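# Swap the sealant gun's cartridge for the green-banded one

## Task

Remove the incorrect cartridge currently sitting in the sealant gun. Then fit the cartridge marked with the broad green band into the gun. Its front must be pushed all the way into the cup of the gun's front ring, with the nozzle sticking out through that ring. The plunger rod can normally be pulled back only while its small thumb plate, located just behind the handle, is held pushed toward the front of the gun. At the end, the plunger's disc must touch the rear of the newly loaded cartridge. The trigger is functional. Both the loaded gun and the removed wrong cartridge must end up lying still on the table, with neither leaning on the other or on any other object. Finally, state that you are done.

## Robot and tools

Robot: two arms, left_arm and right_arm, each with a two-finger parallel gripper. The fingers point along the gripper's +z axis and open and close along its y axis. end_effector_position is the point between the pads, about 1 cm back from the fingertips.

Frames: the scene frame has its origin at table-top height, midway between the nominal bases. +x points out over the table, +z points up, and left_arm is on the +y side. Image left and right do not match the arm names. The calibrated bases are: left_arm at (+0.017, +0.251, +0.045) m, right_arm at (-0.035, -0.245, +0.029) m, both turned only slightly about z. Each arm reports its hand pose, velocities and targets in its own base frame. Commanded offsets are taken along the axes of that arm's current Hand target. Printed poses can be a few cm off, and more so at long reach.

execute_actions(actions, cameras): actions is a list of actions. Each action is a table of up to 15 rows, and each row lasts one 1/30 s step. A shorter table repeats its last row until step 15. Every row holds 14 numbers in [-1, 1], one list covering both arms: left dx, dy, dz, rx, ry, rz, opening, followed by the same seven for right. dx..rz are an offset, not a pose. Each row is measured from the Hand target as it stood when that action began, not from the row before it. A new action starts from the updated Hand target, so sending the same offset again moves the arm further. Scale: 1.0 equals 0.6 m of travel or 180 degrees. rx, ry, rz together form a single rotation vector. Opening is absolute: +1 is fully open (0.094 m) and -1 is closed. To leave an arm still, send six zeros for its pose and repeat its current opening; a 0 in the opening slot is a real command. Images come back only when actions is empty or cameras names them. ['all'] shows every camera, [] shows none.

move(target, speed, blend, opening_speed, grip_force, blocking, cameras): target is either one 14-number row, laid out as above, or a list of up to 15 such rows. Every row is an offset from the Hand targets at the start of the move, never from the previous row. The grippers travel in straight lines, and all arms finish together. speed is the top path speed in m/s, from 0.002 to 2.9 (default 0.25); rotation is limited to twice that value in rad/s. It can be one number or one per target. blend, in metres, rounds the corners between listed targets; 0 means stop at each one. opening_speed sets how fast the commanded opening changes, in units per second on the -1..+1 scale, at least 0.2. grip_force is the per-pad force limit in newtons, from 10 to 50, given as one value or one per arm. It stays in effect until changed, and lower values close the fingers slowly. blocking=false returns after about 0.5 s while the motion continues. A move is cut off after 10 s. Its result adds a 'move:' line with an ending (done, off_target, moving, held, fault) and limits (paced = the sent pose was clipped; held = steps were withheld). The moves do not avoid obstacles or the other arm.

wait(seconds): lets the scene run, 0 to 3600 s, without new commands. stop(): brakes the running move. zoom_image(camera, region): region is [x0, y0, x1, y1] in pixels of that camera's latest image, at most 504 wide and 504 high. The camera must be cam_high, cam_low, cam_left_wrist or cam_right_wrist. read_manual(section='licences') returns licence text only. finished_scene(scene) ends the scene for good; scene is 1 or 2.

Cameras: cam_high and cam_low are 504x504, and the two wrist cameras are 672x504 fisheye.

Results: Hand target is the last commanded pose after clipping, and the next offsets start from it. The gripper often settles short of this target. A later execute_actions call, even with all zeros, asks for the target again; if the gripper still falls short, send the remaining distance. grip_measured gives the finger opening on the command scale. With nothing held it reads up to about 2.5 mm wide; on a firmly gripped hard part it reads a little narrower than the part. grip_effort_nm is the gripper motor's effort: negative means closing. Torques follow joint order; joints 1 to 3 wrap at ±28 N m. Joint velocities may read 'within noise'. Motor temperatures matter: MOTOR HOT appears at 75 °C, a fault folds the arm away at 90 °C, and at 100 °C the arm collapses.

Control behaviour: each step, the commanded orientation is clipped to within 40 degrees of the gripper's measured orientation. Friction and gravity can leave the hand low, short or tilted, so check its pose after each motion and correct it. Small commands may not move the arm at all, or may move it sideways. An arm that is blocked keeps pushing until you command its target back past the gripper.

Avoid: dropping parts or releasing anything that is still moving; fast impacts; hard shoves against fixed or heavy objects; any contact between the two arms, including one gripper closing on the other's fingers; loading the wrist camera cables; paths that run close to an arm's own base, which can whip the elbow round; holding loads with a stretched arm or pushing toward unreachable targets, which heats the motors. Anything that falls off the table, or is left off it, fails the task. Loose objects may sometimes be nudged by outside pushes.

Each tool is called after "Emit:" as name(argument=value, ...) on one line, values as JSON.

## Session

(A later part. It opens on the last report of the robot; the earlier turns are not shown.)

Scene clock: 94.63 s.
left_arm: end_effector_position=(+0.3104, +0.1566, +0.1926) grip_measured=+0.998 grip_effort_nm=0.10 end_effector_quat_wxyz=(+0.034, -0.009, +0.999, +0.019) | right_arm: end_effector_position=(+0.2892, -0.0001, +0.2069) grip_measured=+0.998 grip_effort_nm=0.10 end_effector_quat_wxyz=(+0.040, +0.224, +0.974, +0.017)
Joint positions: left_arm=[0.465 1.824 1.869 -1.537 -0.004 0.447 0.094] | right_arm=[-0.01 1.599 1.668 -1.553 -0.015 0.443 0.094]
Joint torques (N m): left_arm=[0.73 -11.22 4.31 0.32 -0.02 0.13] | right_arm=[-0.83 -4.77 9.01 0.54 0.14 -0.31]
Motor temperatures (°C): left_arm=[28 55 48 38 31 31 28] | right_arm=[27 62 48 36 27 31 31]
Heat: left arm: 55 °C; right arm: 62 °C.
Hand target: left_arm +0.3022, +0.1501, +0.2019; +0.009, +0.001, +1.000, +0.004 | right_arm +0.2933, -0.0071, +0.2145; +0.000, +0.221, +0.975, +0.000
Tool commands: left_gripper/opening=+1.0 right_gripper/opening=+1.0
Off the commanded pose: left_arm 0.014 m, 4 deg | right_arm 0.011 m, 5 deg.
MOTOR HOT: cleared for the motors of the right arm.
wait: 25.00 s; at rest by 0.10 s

Emit:
move(target=[0,0,0,0,0,0,1,-0.0537,0.1987,0.2242,0,0,-0.492,1], speed=0.3, cameras=["cam_right_wrist"])

Scene clock: 98.63 s.
left_arm: end_effector_position=(+0.3104, +0.1566, +0.1926) grip_measured=+0.998 grip_effort_nm=0.10 end_effector_quat_wxyz=(+0.034, -0.009, +0.999, +0.019) | right_arm: end_effector_position=(+0.3593, +0.0799, +0.0761) grip_measured=+0.999 grip_effort_nm=0.09 end_effector_quat_wxyz=(-0.021, -0.509, +0.861, +0.009)
Joint positions: left_arm=[0.465 1.824 1.869 -1.537 -0.004 0.447 0.094] | right_arm=[0.217 1.997 1.637 -1.257 -0.003 -0.85 0.094]
Joint torques (N m): left_arm=[0.73 -11.21 4.31 0.32 -0.03 0.13] | right_arm=[0.35 -7.68 9.13 0.6 0.07 -0.32]
Motor temperatures (°C): left_arm=[28 54 48 38 31 31 28] | right_arm=[27 62 48 35 27 31 31]
Heat: left arm: 54 °C; right arm: 62 °C.
Hand target: left_arm +0.3022, +0.1501, +0.2019; +0.009, +0.001, +1.000, +0.004 | right_arm +0.3738, +0.0865, +0.0799; +0.000, -0.522, +0.853, +0.000
Off the commanded pose: left_arm 0.014 m, 4 deg | right_arm 0.016 m, 3 deg.
joint sent to its limit (left arm) — joint 4 (wrist pitch), lower limit. The joint targets are off in position, not in orientation.
move: off_target (right_arm)

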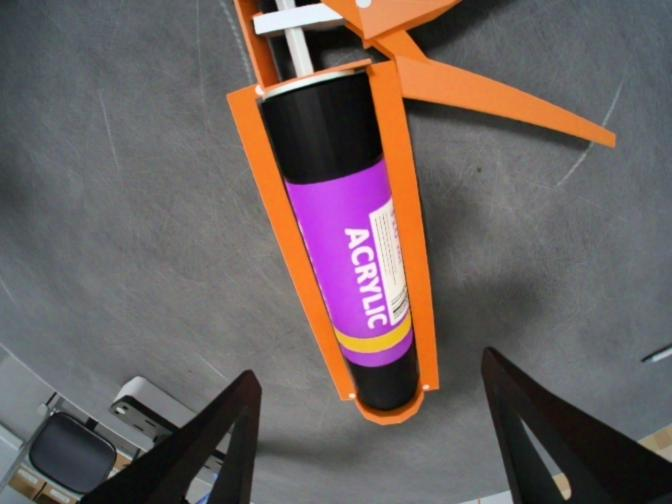

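Emit:
move(target=[0,0,0,0,0,0,1,-0.0333,0,0.045,0,0,-0.0167,1], speed=0.15, cameras=["cam_right_wrist","cam_low"])

Emit:
zoom_image(camera="cam_low", region=[150, 180, 340, 290])

Scene clock: 100.37 s.
left_arm: end_effector_position=(+0.3104, +0.1566, +0.1926) grip_measured=+0.998 grip_effort_nm=0.10 end_effector_quat_wxyz=(+0.034, -0.009, +0.999, +0.019) | right_arm: end_effector_position=(+0.3689, +0.1025, +0.0508) grip_measured=+0.999 grip_effort_nm=0.09 end_effector_quat_wxyz=(-0.019, -0.537, +0.843, +0.008)
Joint positions: left_arm=[0.465 1.824 1.869 -1.537 -0.004 0.447 0.094] | right_arm=[0.269 2.066 1.637 -1.184 -0.003 -0.866 0.094]
Joint torques (N m): left_arm=[0.73 -11.22 4.31 0.32 -0.03 0.13] | right_arm=[0.13 -8.36 8.28 0.62 0.07 -0.32]
Motor temperatures (°C): left_arm=[28 54 48 37 31 31 28] | right_arm=[27 62 48 35 27 31 31]
Heat: left arm: 54 °C; right arm: 62 °C.
Hand target: left_arm +0.3022, +0.1501, +0.2019; +0.009, +0.001, +1.000, +0.004 | right_arm +0.3828, +0.1043, +0.0529; +0.000, -0.544, +0.839, +0.000
Off the commanded pose: left_arm 0.014 m, 4 deg | right_arm 0.014 m, 3 deg.
joint sent to its limit (left arm) — joint 4 (wrist pitch), lower limit. The joint targets are off in position, not in orientation.
move: off_target (right_arm)
Images, in order (width x height): cam_low 504x504, cam_right_wrist 672x504.

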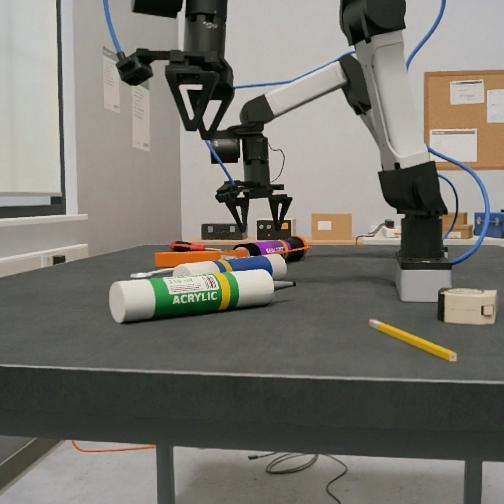

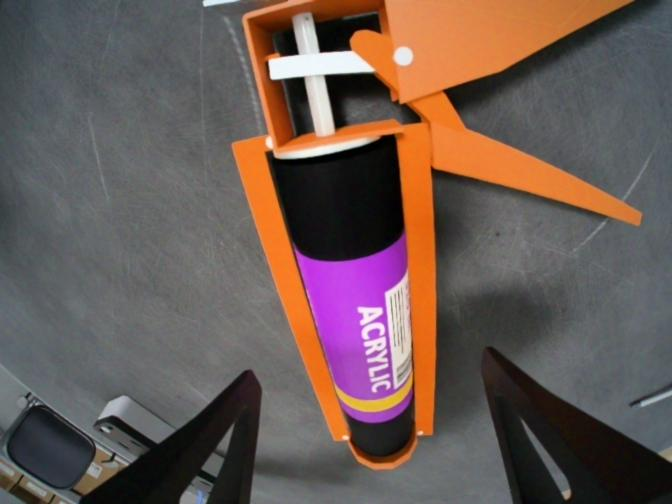

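Scaled by 2.653 from the camera's image (finer frame: 720x720).

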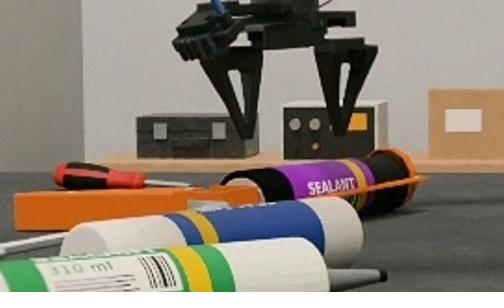

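Emit:
move(target=[0,0,0,0,0,0,1,0,0,0.055,0,0,0.0,0.36], speed=0.1, cameras=["cam_right_wrist","cam_low"])

Emit:
zoom_image(camera="cam_low", region=[150, 200, 340, 290])

Emit:
zoom_image(camera="cam_right_wrist", region=[220, 150, 500, 400])

Scene clock: 101.90 s.
left_arm: end_effector_position=(+0.3104, +0.1566, +0.1926) grip_measured=+0.998 grip_effort_nm=0.10 end_effector_quat_wxyz=(+0.034, -0.009, +0.999, +0.019) | right_arm: end_effector_position=(+0.3778, +0.1049, +0.0252) grip_measured=+0.362 grip_effort_nm=-0.06 end_effector_quat_wxyz=(-0.005, -0.538, +0.843, +0.003)
Joint positions: left_arm=[0.465 1.824 1.869 -1.537 -0.004 0.447 0.094] | right_arm=[0.269 2.096 1.58 -1.067 -0.003 -0.866 0.064]
Joint torques (N m): left_arm=[0.73 -11.22 4.31 0.32 -0.03 0.12] | right_arm=[0.1 -8.55 5.31 0.71 0.07 -0.31]
Motor temperatures (°C): left_arm=[28 54 48 37 31 31 27] | right_arm=[27 62 48 35 27 31 31]
Heat: left arm: 54 °C; right arm: 62 °C.
Hand target: left_arm +0.3022, +0.1501, +0.2019; +0.009, +0.001, +1.000, +0.004 | right_arm +0.3828, +0.1043, +0.0199; +0.000, -0.544, +0.839, +0.000
Off the commanded pose: left_arm 0.014 m, 4 deg | right_arm 0.007 m, 1 deg.
joint sent to its limit (left arm) — joint 4 (wrist pitch), lower limit. The joint targets are off in position, not in orientation.
move: done
Images, in order (width x height): cam_low 504x504, cam_right_wrist 672x504.

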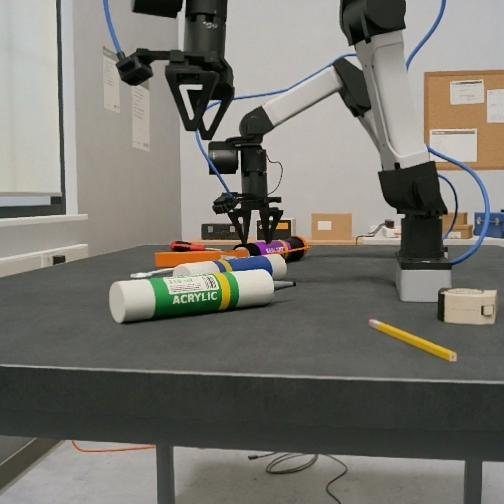

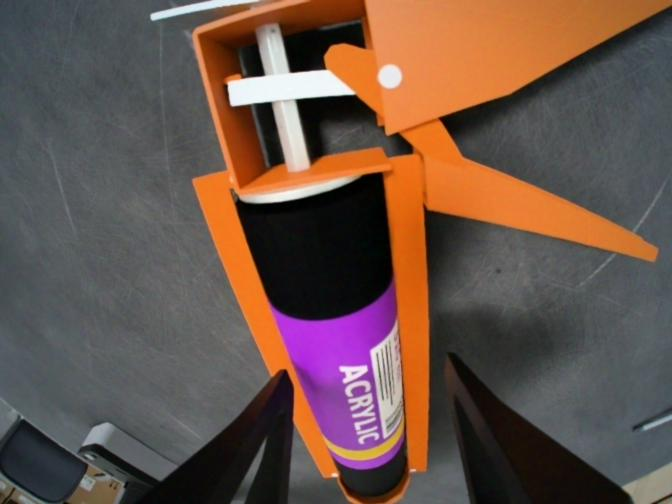

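Scaled by 2.653 from the camera's image (finer frame: 720x720).

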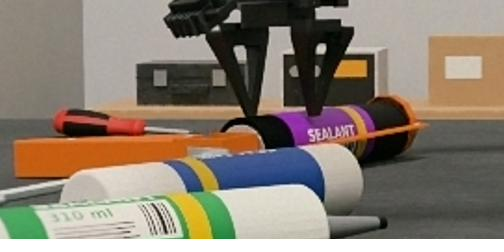

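Scaled by 1.800 from the camera's image (finer frame: 960x720).

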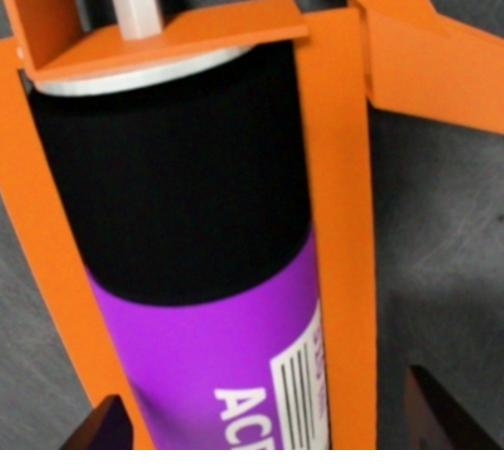

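Emit:
move(target=[0,0,0,0,0,0,1,0,0.0108,0.02,0,0,0.0,0.36], speed=0.05, cameras=["cam_right_wrist","cam_low"])

Emit:
zoom_image(camera="cam_low", region=[210, 215, 320, 275])

Emit:
zoom_image(camera="cam_right_wrist", region=[220, 250, 500, 500])

Scene clock: 103.53 s.
left_arm: end_effector_position=(+0.3104, +0.1566, +0.1926) grip_measured=+0.998 grip_effort_nm=0.11 end_effector_quat_wxyz=(+0.034, -0.009, +0.999, +0.019) | right_arm: end_effector_position=(+0.3735, +0.1037, +0.0122) grip_measured=+0.362 grip_effort_nm=-0.06 end_effector_quat_wxyz=(-0.006, -0.538, +0.843, +0.004)
Joint positions: left_arm=[0.465 1.824 1.869 -1.537 -0.004 0.447 0.094] | right_arm=[0.269 2.096 1.527 -1.015 -0.003 -0.866 0.064]
Joint torques (N m): left_arm=[0.72 -11.22 4.31 0.32 -0.03 0.13] | right_arm=[0.4 -8.77 4.93 0.71 0.07 -0.21]
Motor temperatures (°C): left_arm=[28 53 48 37 31 31 27] | right_arm=[27 62 48 35 27 31 31]
Heat: left arm: 53 °C; right arm: 62 °C.
Hand target: left_arm +0.3022, +0.1501, +0.2019; +0.009, +0.001, +1.000, +0.004 | right_arm +0.3769, +0.1069, +0.0079; +0.000, -0.544, +0.839, +0.000
Off the commanded pose: left_arm 0.014 m, 4 deg | right_arm 0.006 m, 1 deg.
joint sent to its limit (left arm) — joint 4 (wrist pitch), lower limit. The joint targets are off in position, not in orientation.
move: done
Images, in order (width x height): cam_low 504x504, cam_right_wrist 672x504.

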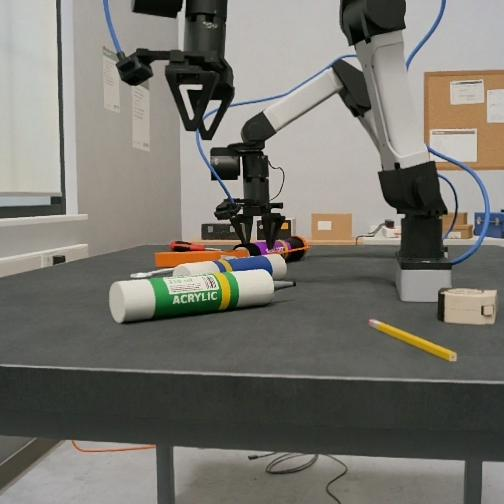

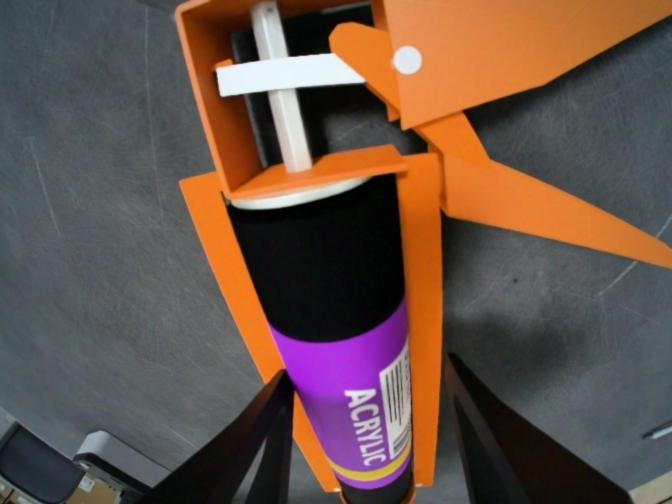

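Scaled by 4.582 from the camera's image (finer frame: 720x720).

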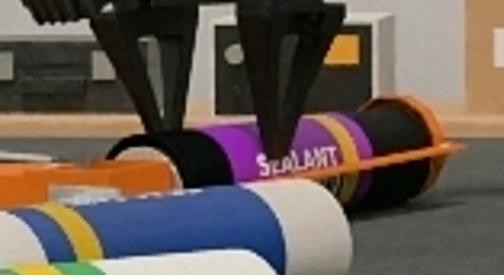

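Scaled by 1.800 from the camera's image (finer frame: 960x720).

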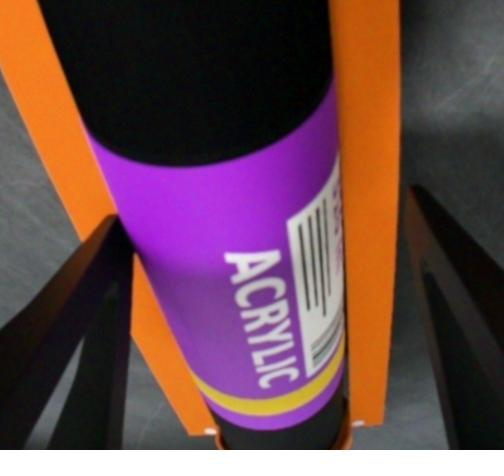

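Emit:
move(target=[0,0,0,0,0,0,1,0,0.0125,0.008,0,0,0.0,0.3], speed=0.05, cameras=["cam_right_wrist","cam_low"])

Emit:
zoom_image(camera="cam_low", region=[210, 215, 320, 275])

Emit:
zoom_image(camera="cam_right_wrist", region=[220, 250, 500, 500])

Scene clock: 104.57 s.
left_arm: end_effector_position=(+0.3104, +0.1566, +0.1926) grip_measured=+0.998 grip_effort_nm=0.10 end_effector_quat_wxyz=(+0.034, -0.009, +0.999, +0.019) | right_arm: end_effector_position=(+0.3663, +0.1030, +0.0040) grip_measured=+0.302 grip_effort_nm=-0.06 end_effector_quat_wxyz=(-0.015, -0.539, +0.842, +0.004)
Joint positions: left_arm=[0.465 1.824 1.869 -1.537 -0.004 0.447 0.094] | right_arm=[0.274 2.096 1.491 -0.996 0 -0.866 0.061]
Joint torques (N m): left_arm=[0.73 -11.22 4.31 0.32 -0.03 0.12] | right_arm=[0.62 -9.76 4.23 0.77 0.04 -0.09]
Motor temperatures (°C): left_arm=[28 53 48 37 31 31 27] | right_arm=[27 63 48 35 27 31 31]
Heat: left arm: 53 °C; right arm: 63 °C.
Hand target: left_arm +0.3022, +0.1501, +0.2019; +0.009, +0.001, +1.000, +0.004 | right_arm +0.3700, +0.1100, +0.0031; +0.000, -0.544, +0.839, +0.000
Off the commanded pose: left_arm 0.014 m, 4 deg | right_arm 0.008 m, 2 deg.
joint sent to its limit (left arm) — joint 4 (wrist pitch), lower limit. The joint targets are off in position, not in orientation.
move: done
Images, in order (width x height): cam_low 504x504, cam_right_wrist 672x504.

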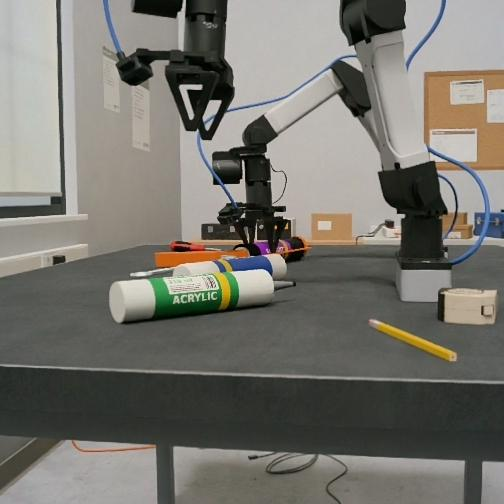

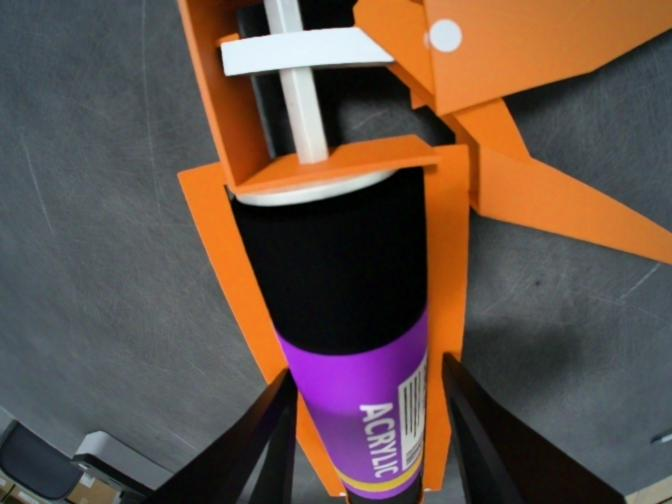

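Scaled by 4.582 from the camera's image (finer frame: 720x720).

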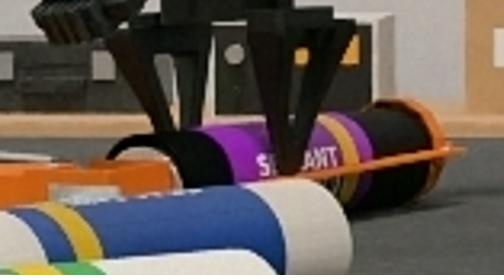

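Scaled by 1.800 from the camera's image (finer frame: 960x720).

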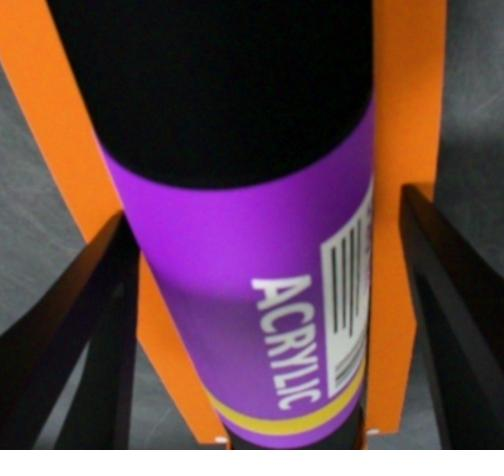

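Emit:
move(target=[0,0,0,0,0,0,1,0,0,-0.0025,0,0,0.0,-0.1], speed=0.05, opening_speed=0.3, grip_force=[50, 30], cameras=["cam_right_wrist","cam_low"])

Emit:
zoom_image(camera="cam_low", region=[210, 215, 320, 275])

Scene clock: 106.50 s.
left_arm: end_effector_position=(+0.3104, +0.1566, +0.1926) grip_measured=+0.998 grip_effort_nm=0.10 end_effector_quat_wxyz=(+0.034, -0.009, +0.999, +0.019) | right_arm: end_effector_position=(+0.3666, +0.1046, +0.0039) grip_measured=+0.033 grip_effort_nm=-0.65 end_effector_quat_wxyz=(-0.013, -0.543, +0.840, +0.003)
Joint positions: left_arm=[0.465 1.824 1.869 -1.537 -0.004 0.447 0.094] | right_arm=[0.279 2.096 1.491 -0.993 0.002 -0.869 0.049]
Joint torques (N m): left_arm=[0.72 -11.22 4.31 0.32 -0.03 0.12] | right_arm=[0.62 -9.91 4.52 0.69 0.03 -0.08]
Motor temperatures (°C): left_arm=[28 53 48 37 31 31 27] | right_arm=[27 63 48 35 27 31 31]
Heat: left arm: 53 °C; right arm: 63 °C.
Hand target: left_arm +0.3022, +0.1501, +0.2019; +0.009, +0.001, +1.000, +0.004 | right_arm +0.3700, +0.1100, +0.0046; +0.000, -0.544, +0.839, +0.000
Off the commanded pose: left_arm 0.014 m, 4 deg | right_arm 0.006 m, 2 deg.
joint sent to its limit (left arm) — joint 4 (wrist pitch), lower limit. The joint targets are off in position, not in orientation.
grip_force (N): 50, 30
move: done
Images, in order (width x height): cam_low 504x504, cam_right_wrist 672x504.

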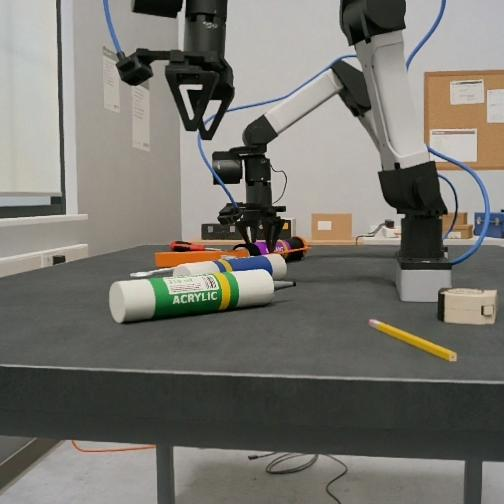

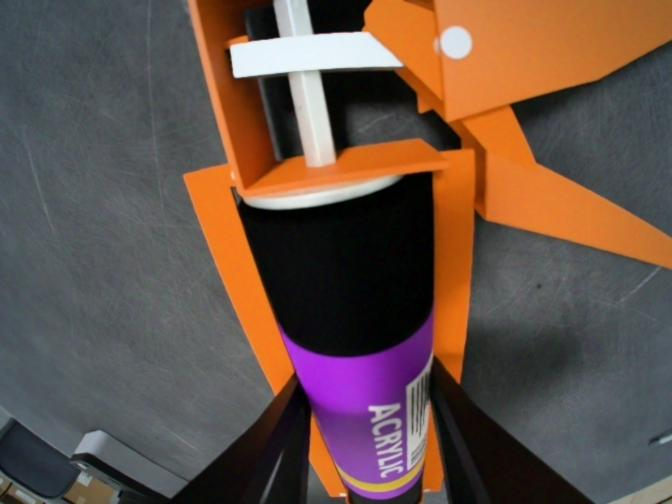

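Scaled by 4.582 from the camera's image (finer frame: 720x720).

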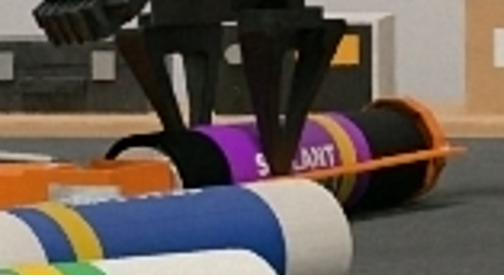

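Emit:
move(target=[0,0,0,0,0,0,1,-0.02,0,0,0,0,0.0,-0.1], speed=0.05, cameras=["cam_right_wrist"])

Emit:
zoom_image(camera="cam_right_wrist", region=[180, 100, 480, 350])

Scene clock: 107.37 s.
left_arm: end_effector_position=(+0.3104, +0.1566, +0.1926) grip_measured=+0.998 grip_effort_nm=0.10 end_effector_quat_wxyz=(+0.034, -0.009, +0.999, +0.019) | right_arm: end_effector_position=(+0.3661, +0.1054, +0.0043) grip_measured=+0.033 grip_effort_nm=-0.65 end_effector_quat_wxyz=(-0.016, -0.543, +0.839, -0.004)
Joint positions: left_arm=[0.465 1.824 1.869 -1.537 -0.004 0.447 0.094] | right_arm=[0.288 2.096 1.493 -0.996 0.017 -0.861 0.049]
Joint torques (N m): left_arm=[0.73 -11.21 4.31 0.32 -0.03 0.12] | right_arm=[1.37 -7.82 8.49 0.54 -0.16 0]
Motor temperatures (°C): left_arm=[28 53 48 37 31 31 27] | right_arm=[27 64 48 35 27 31 31]
Heat: left arm: 53 °C; right arm: 64 °C.
Hand target: left_arm +0.3022, +0.1501, +0.2019; +0.009, +0.001, +1.000, +0.004 | right_arm +0.3749, +0.1209, +0.0046; +0.000, -0.544, +0.839, +0.000
Off the commanded pose: left_arm 0.014 m, 4 deg | right_arm 0.018 m, 2 deg.
joint sent to its limit (left arm) — joint 4 (wrist pitch), lower limit. The joint targets are off in position, not in orientation.
grip_force (N): 50, 30
move: off_target (right_arm)

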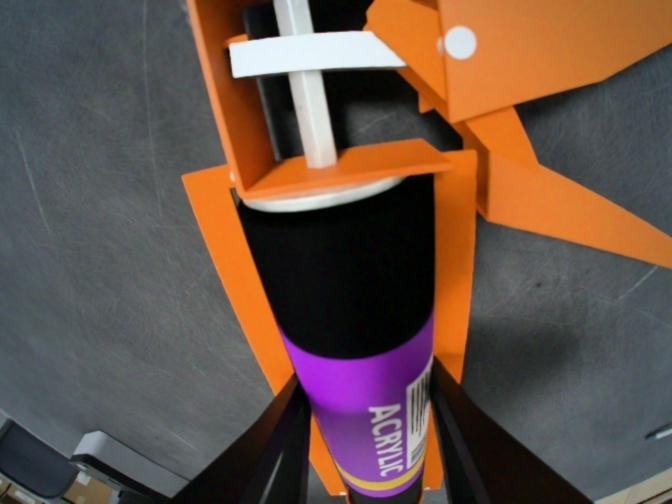

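Scaled by 1.680 from the camera's image (finer frame: 960x720).

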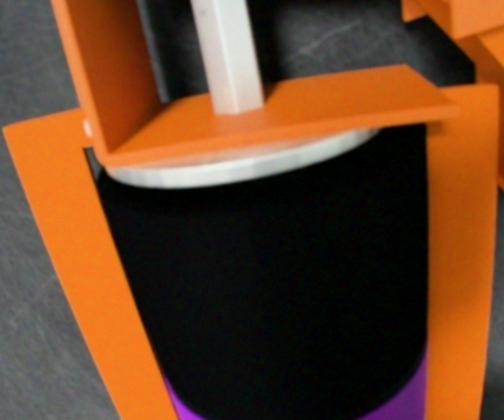

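Emit:
move(target=[0,0,0,0,0,0,1,-0.03,0,0,0,0,0.0,-0.1], speed=0.05, cameras=["cam_right_wrist"])

Emit:
zoom_image(camera="cam_right_wrist", region=[180, 100, 480, 350])

Scene clock: 108.50 s.
left_arm: end_effector_position=(+0.3104, +0.1566, +0.1926) grip_measured=+0.998 grip_effort_nm=0.10 end_effector_quat_wxyz=(+0.034, -0.009, +0.999, +0.019) | right_arm: end_effector_position=(+0.3729, +0.1216, +0.0049) grip_measured=+0.033 grip_effort_nm=-0.65 end_effector_quat_wxyz=(-0.018, -0.541, +0.841, -0.007)
Joint positions: left_arm=[0.465 1.824 1.869 -1.537 -0.004 0.447 0.094] | right_arm=[0.325 2.138 1.56 -1.024 0.021 -0.818 0.049]
Joint torques (N m): left_arm=[0.73 -11.21 4.31 0.32 -0.03 0.12] | right_arm=[1.13 -7.97 8.91 0.55 -0.19 -0.02]
Motor temperatures (°C): left_arm=[28 53 47 37 31 31 27] | right_arm=[27 64 48 35 27 31 31]
Heat: left arm: 53 °C; right arm: 64 °C.
Hand target: left_arm +0.3022, +0.1501, +0.2019; +0.009, +0.001, +1.000, +0.004 | right_arm +0.3822, +0.1374, +0.0046; +0.000, -0.544, +0.839, +0.000
Off the commanded pose: left_arm 0.014 m, 4 deg | right_arm 0.018 m, 2 deg.
joint sent to its limit (left arm) — joint 4 (wrist pitch), lower limit. The joint targets are off in position, not in orientation.
grip_force (N): 50, 30
move: off_target (right_arm)

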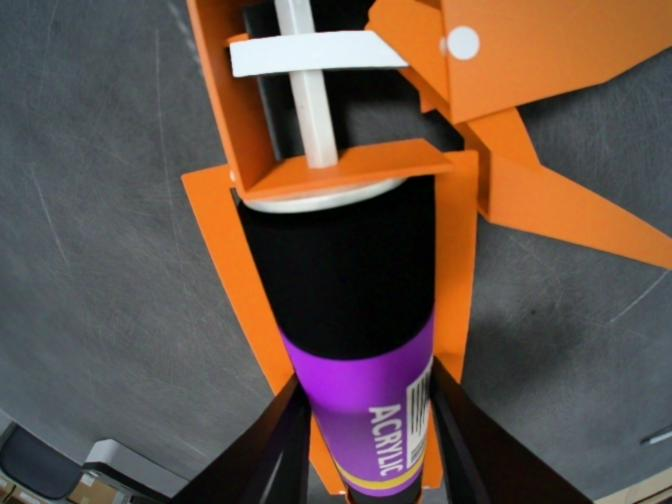

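Scaled by 1.680 from the camera's image (finer frame: 960x720).

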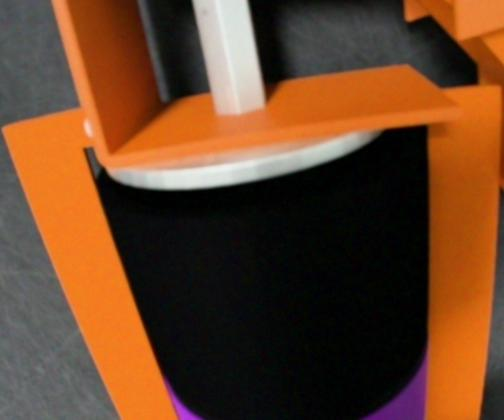

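Emit:
move(target=[[0,0,0,0,0,0,1,0.022,0,0,0,0,0.0,-0.1],[0,0,0,0,0,0,1,0.024,0,-0.019,0,-0.0278,0.0,-0.1]], speed=0.05, cameras=["cam_right_wrist","cam_low"])

Emit:
zoom_image(camera="cam_right_wrist", region=[180, 100, 480, 350])

Emit:
zoom_image(camera="cam_low", region=[150, 200, 340, 290])

Scene clock: 110.97 s.
left_arm: end_effector_position=(+0.3104, +0.1566, +0.1926) grip_measured=+0.998 grip_effort_nm=0.10 end_effector_quat_wxyz=(+0.034, -0.009, +0.999, +0.019) | right_arm: end_effector_position=(+0.3721, +0.1206, +0.0048) grip_measured=+0.033 grip_effort_nm=-0.65 end_effector_quat_wxyz=(+0.008, -0.539, +0.842, +0.011)
Joint positions: left_arm=[0.465 1.824 1.869 -1.537 -0.004 0.447 0.094] | right_arm=[0.302 2.098 1.497 -0.961 -0.026 -0.838 0.049]
Joint torques (N m): left_arm=[0.73 -11.22 4.31 0.32 -0.03 0.12] | right_arm=[-0.69 -12.38 4.34 0.71 -0.45 -0.32]
Motor temperatures (°C): left_arm=[28 53 47 37 31 31 27] | right_arm=[27 64 48 35 27 31 31]
Heat: left arm: 53 °C; right arm: 64 °C.
Hand target: left_arm +0.3022, +0.1501, +0.2019; +0.009, +0.001, +1.000, +0.004 | right_arm +0.3764, +0.1242, +0.0160; +0.036, -0.544, +0.838, +0.024
Off the commanded pose: left_arm 0.014 m, 4 deg | right_arm 0.013 m, 4 deg.
joint sent to its limit (left arm) — joint 4 (wrist pitch), lower limit. The joint targets are off in position, not in orientation.
grip_force (N): 50, 30
move: off_target (right_arm)
Images, in order (width x height): cam_low 504x504, cam_right_wrist 672x504.

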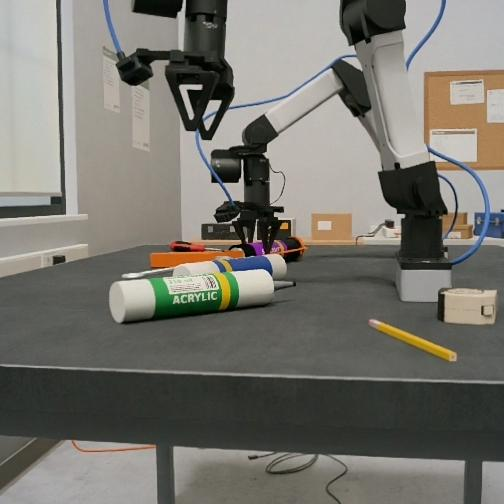

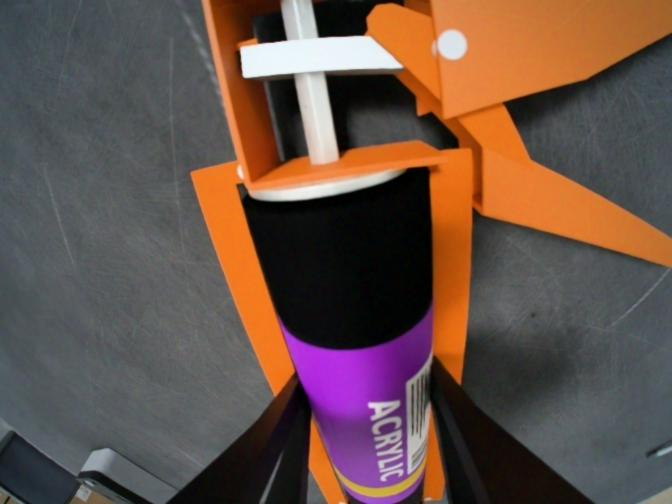

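Scaled by 1.680 from the camera's image (finer frame: 960x720).

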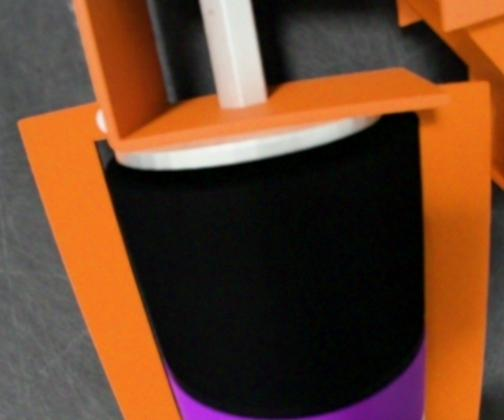

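Scaled by 2.653 from the camera's image (finer frame: 720x720).

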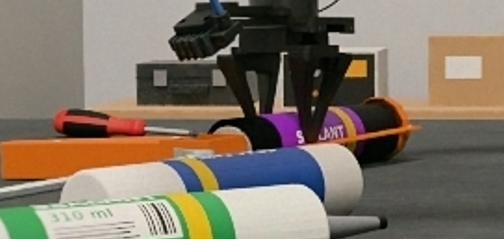

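Emit:
move(target=[0,0,0,0,0,0,1,0.002,0,-0.019,0,-0.0278,0.0,-0.1], speed=0.05, cameras=["cam_right_wrist","cam_low"])

Emit:
zoom_image(camera="cam_low", region=[150, 200, 340, 290])

Scene clock: 112.53 s.
left_arm: end_effector_position=(+0.3104, +0.1566, +0.1926) grip_measured=+0.998 grip_effort_nm=0.10 end_effector_quat_wxyz=(+0.034, -0.009, +0.999, +0.019) | right_arm: end_effector_position=(+0.3690, +0.1206, +0.0050) grip_measured=+0.033 grip_effort_nm=-0.65 end_effector_quat_wxyz=(+0.036, -0.546, +0.836, +0.039)
Joint positions: left_arm=[0.465 1.824 1.869 -1.537 -0.004 0.447 0.094] | right_arm=[0.273 2.056 1.43 -0.9 -0.097 -0.882 0.049]
Joint torques (N m): left_arm=[0.73 -11.22 4.31 0.32 -0.03 0.12] | right_arm=[-1.07 -13.86 4.98 0.64 -0.48 -0.28]
Motor temperatures (°C): left_arm=[28 53 47 37 31 31 27] | right_arm=[27 65 48 35 27 31 31]
Heat: left arm: 53 °C; right arm: 65 °C.
Hand target: left_arm +0.3022, +0.1501, +0.2019; +0.009, +0.001, +1.000, +0.004 | right_arm +0.3755, +0.1222, +0.0272; +0.073, -0.542, +0.836, +0.048
Off the commanded pose: left_arm 0.014 m, 4 deg | right_arm 0.023 m, 4 deg.
joint sent to its limit (left arm) — joint 4 (wrist pitch), lower limit. The joint targets are off in position, not in orientation.
grip_force (N): 50, 30
move: off_target (right_arm)
Images, in order (width x height): cam_low 504x504, cam_right_wrist 672x504.

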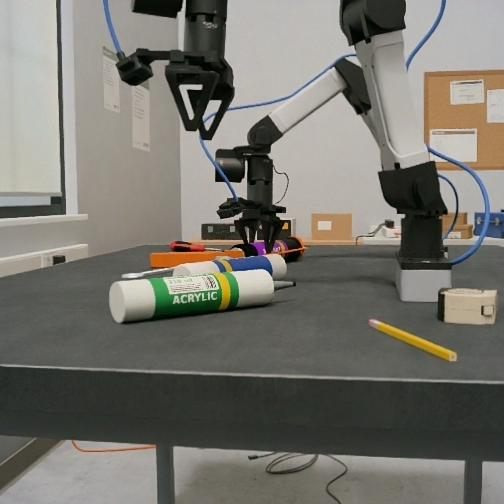

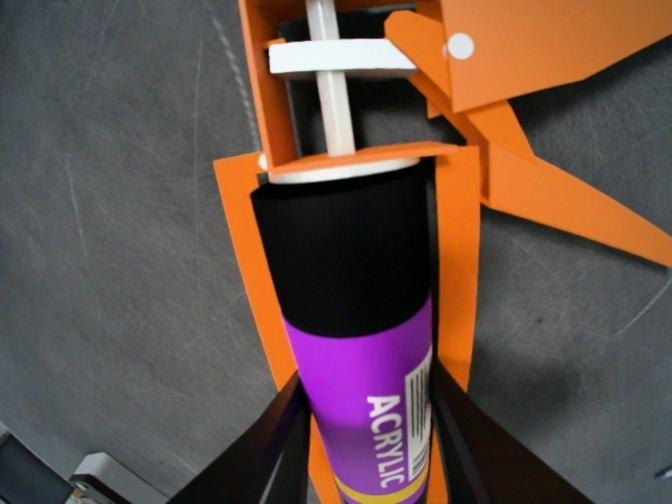

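Scaled by 2.653 from the camera's image (finer frame: 720x720).

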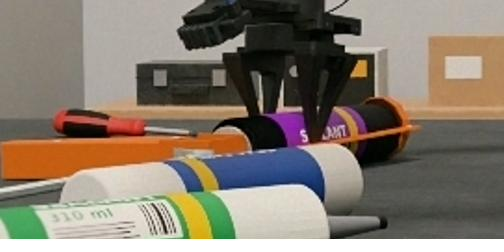

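Emit:
move(target=[0,0,0,0,0,0,1,0.0,0,-0.025,0,-0.0278,0.0,-0.1], speed=0.05, cameras=["cam_right_wrist","cam_low"])

Emit:
zoom_image(camera="cam_low", region=[150, 200, 340, 290])

Scene clock: 114.20 s.
left_arm: end_effector_position=(+0.3104, +0.1566, +0.1926) grip_measured=+0.998 grip_effort_nm=0.10 end_effector_quat_wxyz=(+0.034, -0.009, +0.999, +0.019) | right_arm: end_effector_position=(+0.3671, +0.1171, +0.0186) grip_measured=+0.033 grip_effort_nm=-0.65 end_effector_quat_wxyz=(+0.068, -0.543, +0.834, +0.064)
Joint positions: left_arm=[0.465 1.824 1.869 -1.537 -0.004 0.447 0.094] | right_arm=[0.234 1.992 1.382 -0.875 -0.166 -0.913 0.049]
Joint torques (N m): left_arm=[0.73 -11.22 4.31 0.32 -0.03 0.12] | right_arm=[-1.03 -13.45 5.24 0.8 -0.58 -0.26]
Motor temperatures (°C): left_arm=[28 52 47 37 31 31 27] | right_arm=[27 66 48 35 27 31 31]
Heat: left arm: 52 °C; right arm: 66 °C.
Hand target: left_arm +0.3022, +0.1501, +0.2019; +0.009, +0.001, +1.000, +0.004 | right_arm +0.3745, +0.1198, +0.0420; +0.109, -0.540, +0.832, +0.071
Off the commanded pose: left_arm 0.014 m, 4 deg | right_arm 0.025 m, 5 deg.
joint sent to its limit (left arm) — joint 4 (wrist pitch), lower limit. The joint targets are off in position, not in orientation.
grip_force (N): 50, 30
move: off_target (right_arm)
Images, in order (width x height): cam_low 504x504, cam_right_wrist 672x504.

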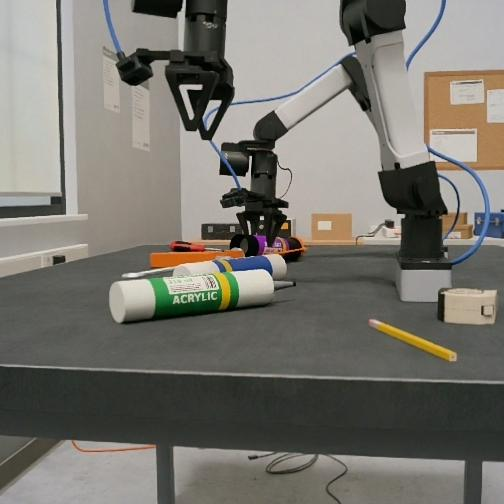

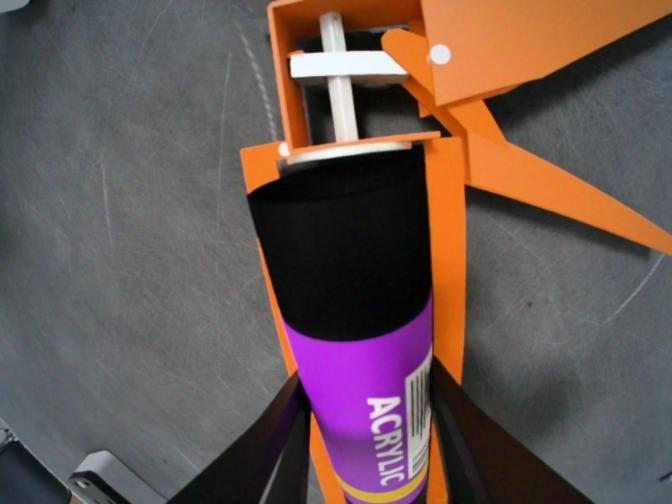

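Scaled by 2.653 from the camera's image (finer frame: 720x720).

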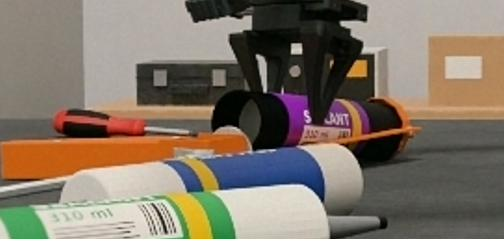

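Emit:
move(target=[0,0,0,0,0,0,1,0.0,0,-0.03,0,-0.0167,0.0,-0.1], speed=0.06, cameras=["cam_right_wrist","cam_low"])

Emit:
zoom_image(camera="cam_low", region=[150, 200, 340, 290])

Scene clock: 115.37 s.
left_arm: end_effector_position=(+0.3104, +0.1566, +0.1926) grip_measured=+0.998 grip_effort_nm=0.10 end_effector_quat_wxyz=(+0.034, -0.009, +0.999, +0.019) | right_arm: end_effector_position=(+0.3688, +0.1137, +0.0343) grip_measured=+0.032 grip_effort_nm=-0.65 end_effector_quat_wxyz=(+0.094, -0.535, +0.836, +0.078)
Joint positions: left_arm=[0.465 1.824 1.869 -1.537 -0.004 0.447 0.094] | right_arm=[0.204 1.945 1.37 -0.875 -0.213 -0.922 0.049]
Joint torques (N m): left_arm=[0.73 -11.22 4.31 0.32 -0.03 0.12] | right_arm=[-0.98 -13.48 5.68 0.7 -0.6 -0.29]
Motor temperatures (°C): left_arm=[28 52 47 37 31 31 27] | right_arm=[27 67 48 35 27 31 31]
Heat: left arm: 52 °C; right arm: 67 °C.
Hand target: left_arm +0.3022, +0.1501, +0.2019; +0.009, +0.001, +1.000, +0.004 | right_arm +0.3726, +0.1156, +0.0594; +0.131, -0.538, +0.828, +0.085
Off the commanded pose: left_arm 0.014 m, 4 deg | right_arm 0.026 m, 4 deg.
joint sent to its limit (left arm) — joint 4 (wrist pitch), lower limit. The joint targets are off in position, not in orientation.
grip_force (N): 50, 30
move: off_target (right_arm)
Images, in order (width x height): cam_low 504x504, cam_right_wrist 672x504.

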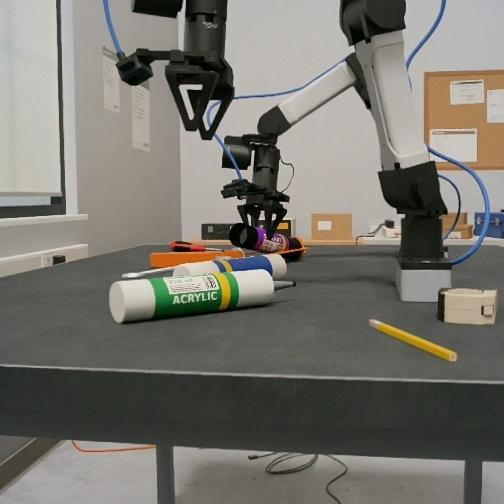

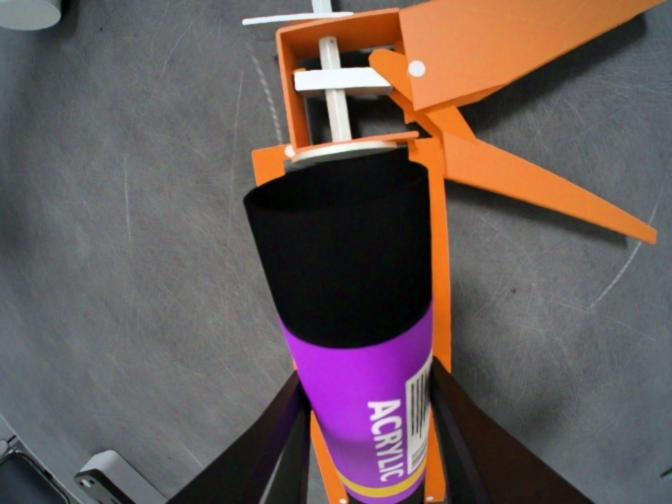

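Scaled by 2.653 from the camera's image (finer frame: 720x720).

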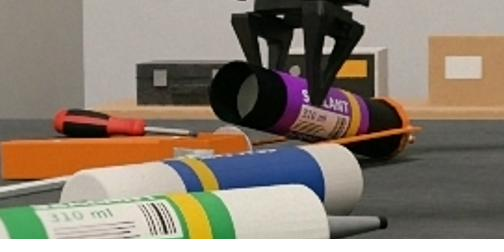

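Emit:
move(target=[0,0,0,0,0,0,1,-0.06,0,-0.01,0,0,0.0,-0.1], speed=0.06, cameras=["all"])

Emit:
zoom_image(camera="cam_low", region=[150, 200, 340, 290])

Emit:
zoom_image(camera="cam_high", region=[130, 190, 330, 370])

Scene clock: 117.73 s.
left_arm: end_effector_position=(+0.3104, +0.1566, +0.1926) grip_measured=+0.998 grip_effort_nm=0.10 end_effector_quat_wxyz=(+0.034, -0.009, +0.999, +0.019) | right_arm: end_effector_position=(+0.3739, +0.1339, +0.0553) grip_measured=+0.032 grip_effort_nm=-0.65 end_effector_quat_wxyz=(+0.101, -0.542, +0.831, +0.079)
Joint positions: left_arm=[0.465 1.824 1.869 -1.537 -0.004 0.447 0.094] | right_arm=[0.251 1.945 1.454 -0.938 -0.213 -0.89 0.048]
Joint torques (N m): left_arm=[0.72 -11.22 4.31 0.32 -0.03 0.12] | right_arm=[0.4 -9.73 10.84 0.68 -0.46 0.01]
Motor temperatures (°C): left_arm=[28 52 47 37 31 31 27] | right_arm=[27 68 48 35 27 31 31]
Heat: left arm: 52 °C; right arm: 68 °C.
Hand target: left_arm +0.3022, +0.1501, +0.2019; +0.009, +0.001, +1.000, +0.004 | right_arm +0.3858, +0.1452, +0.0762; +0.131, -0.538, +0.828, +0.085
Off the commanded pose: left_arm 0.014 m, 4 deg | right_arm 0.027 m, 4 deg.
joint sent to its limit (left arm) — joint 4 (wrist pitch), lower limit. The joint targets are off in position, not in orientation.
grip_force (N): 50, 30
move: off_target (right_arm)

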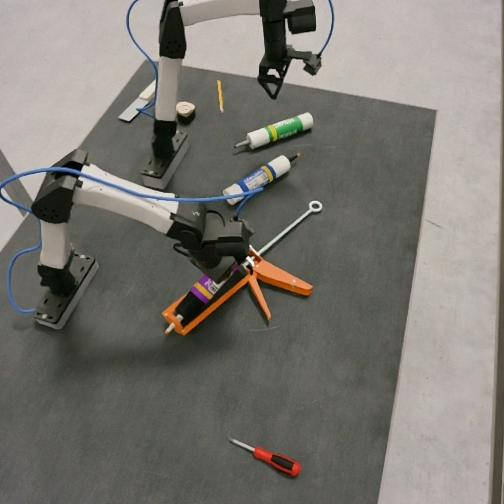

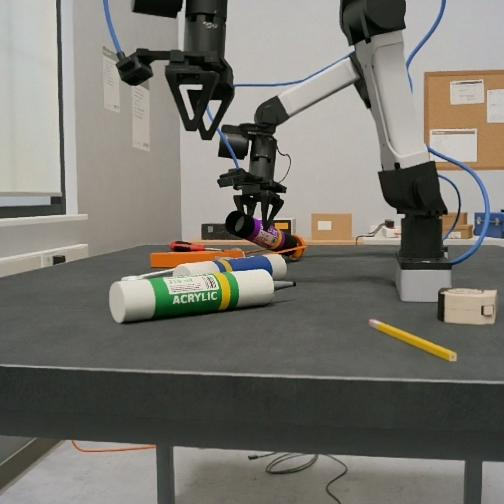

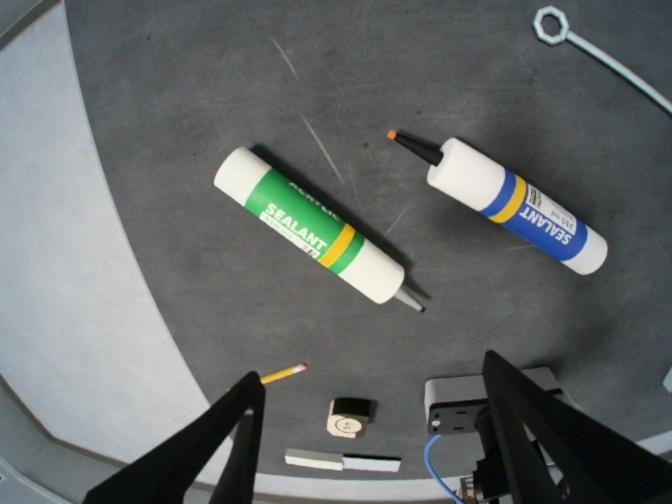

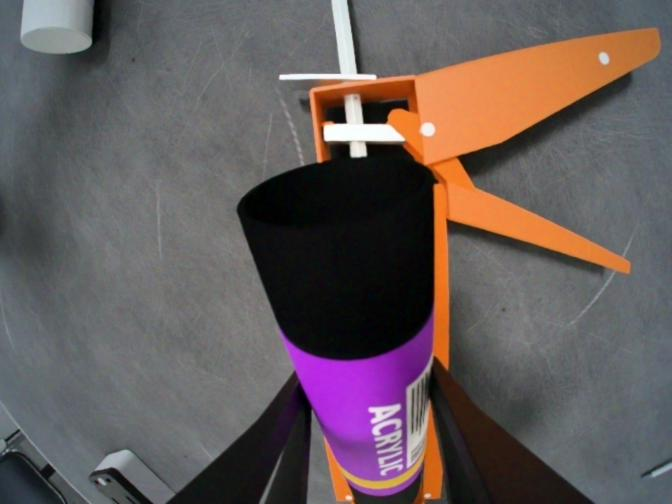

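Scaled by 2.653 from the camera's image (finer frame: 720x720).

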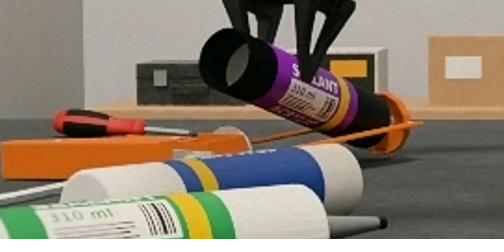

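Scaled by 2.520 from the camera's image (finer frame: 720x720).

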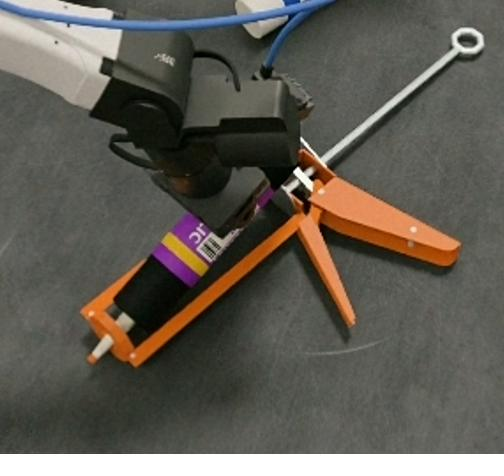

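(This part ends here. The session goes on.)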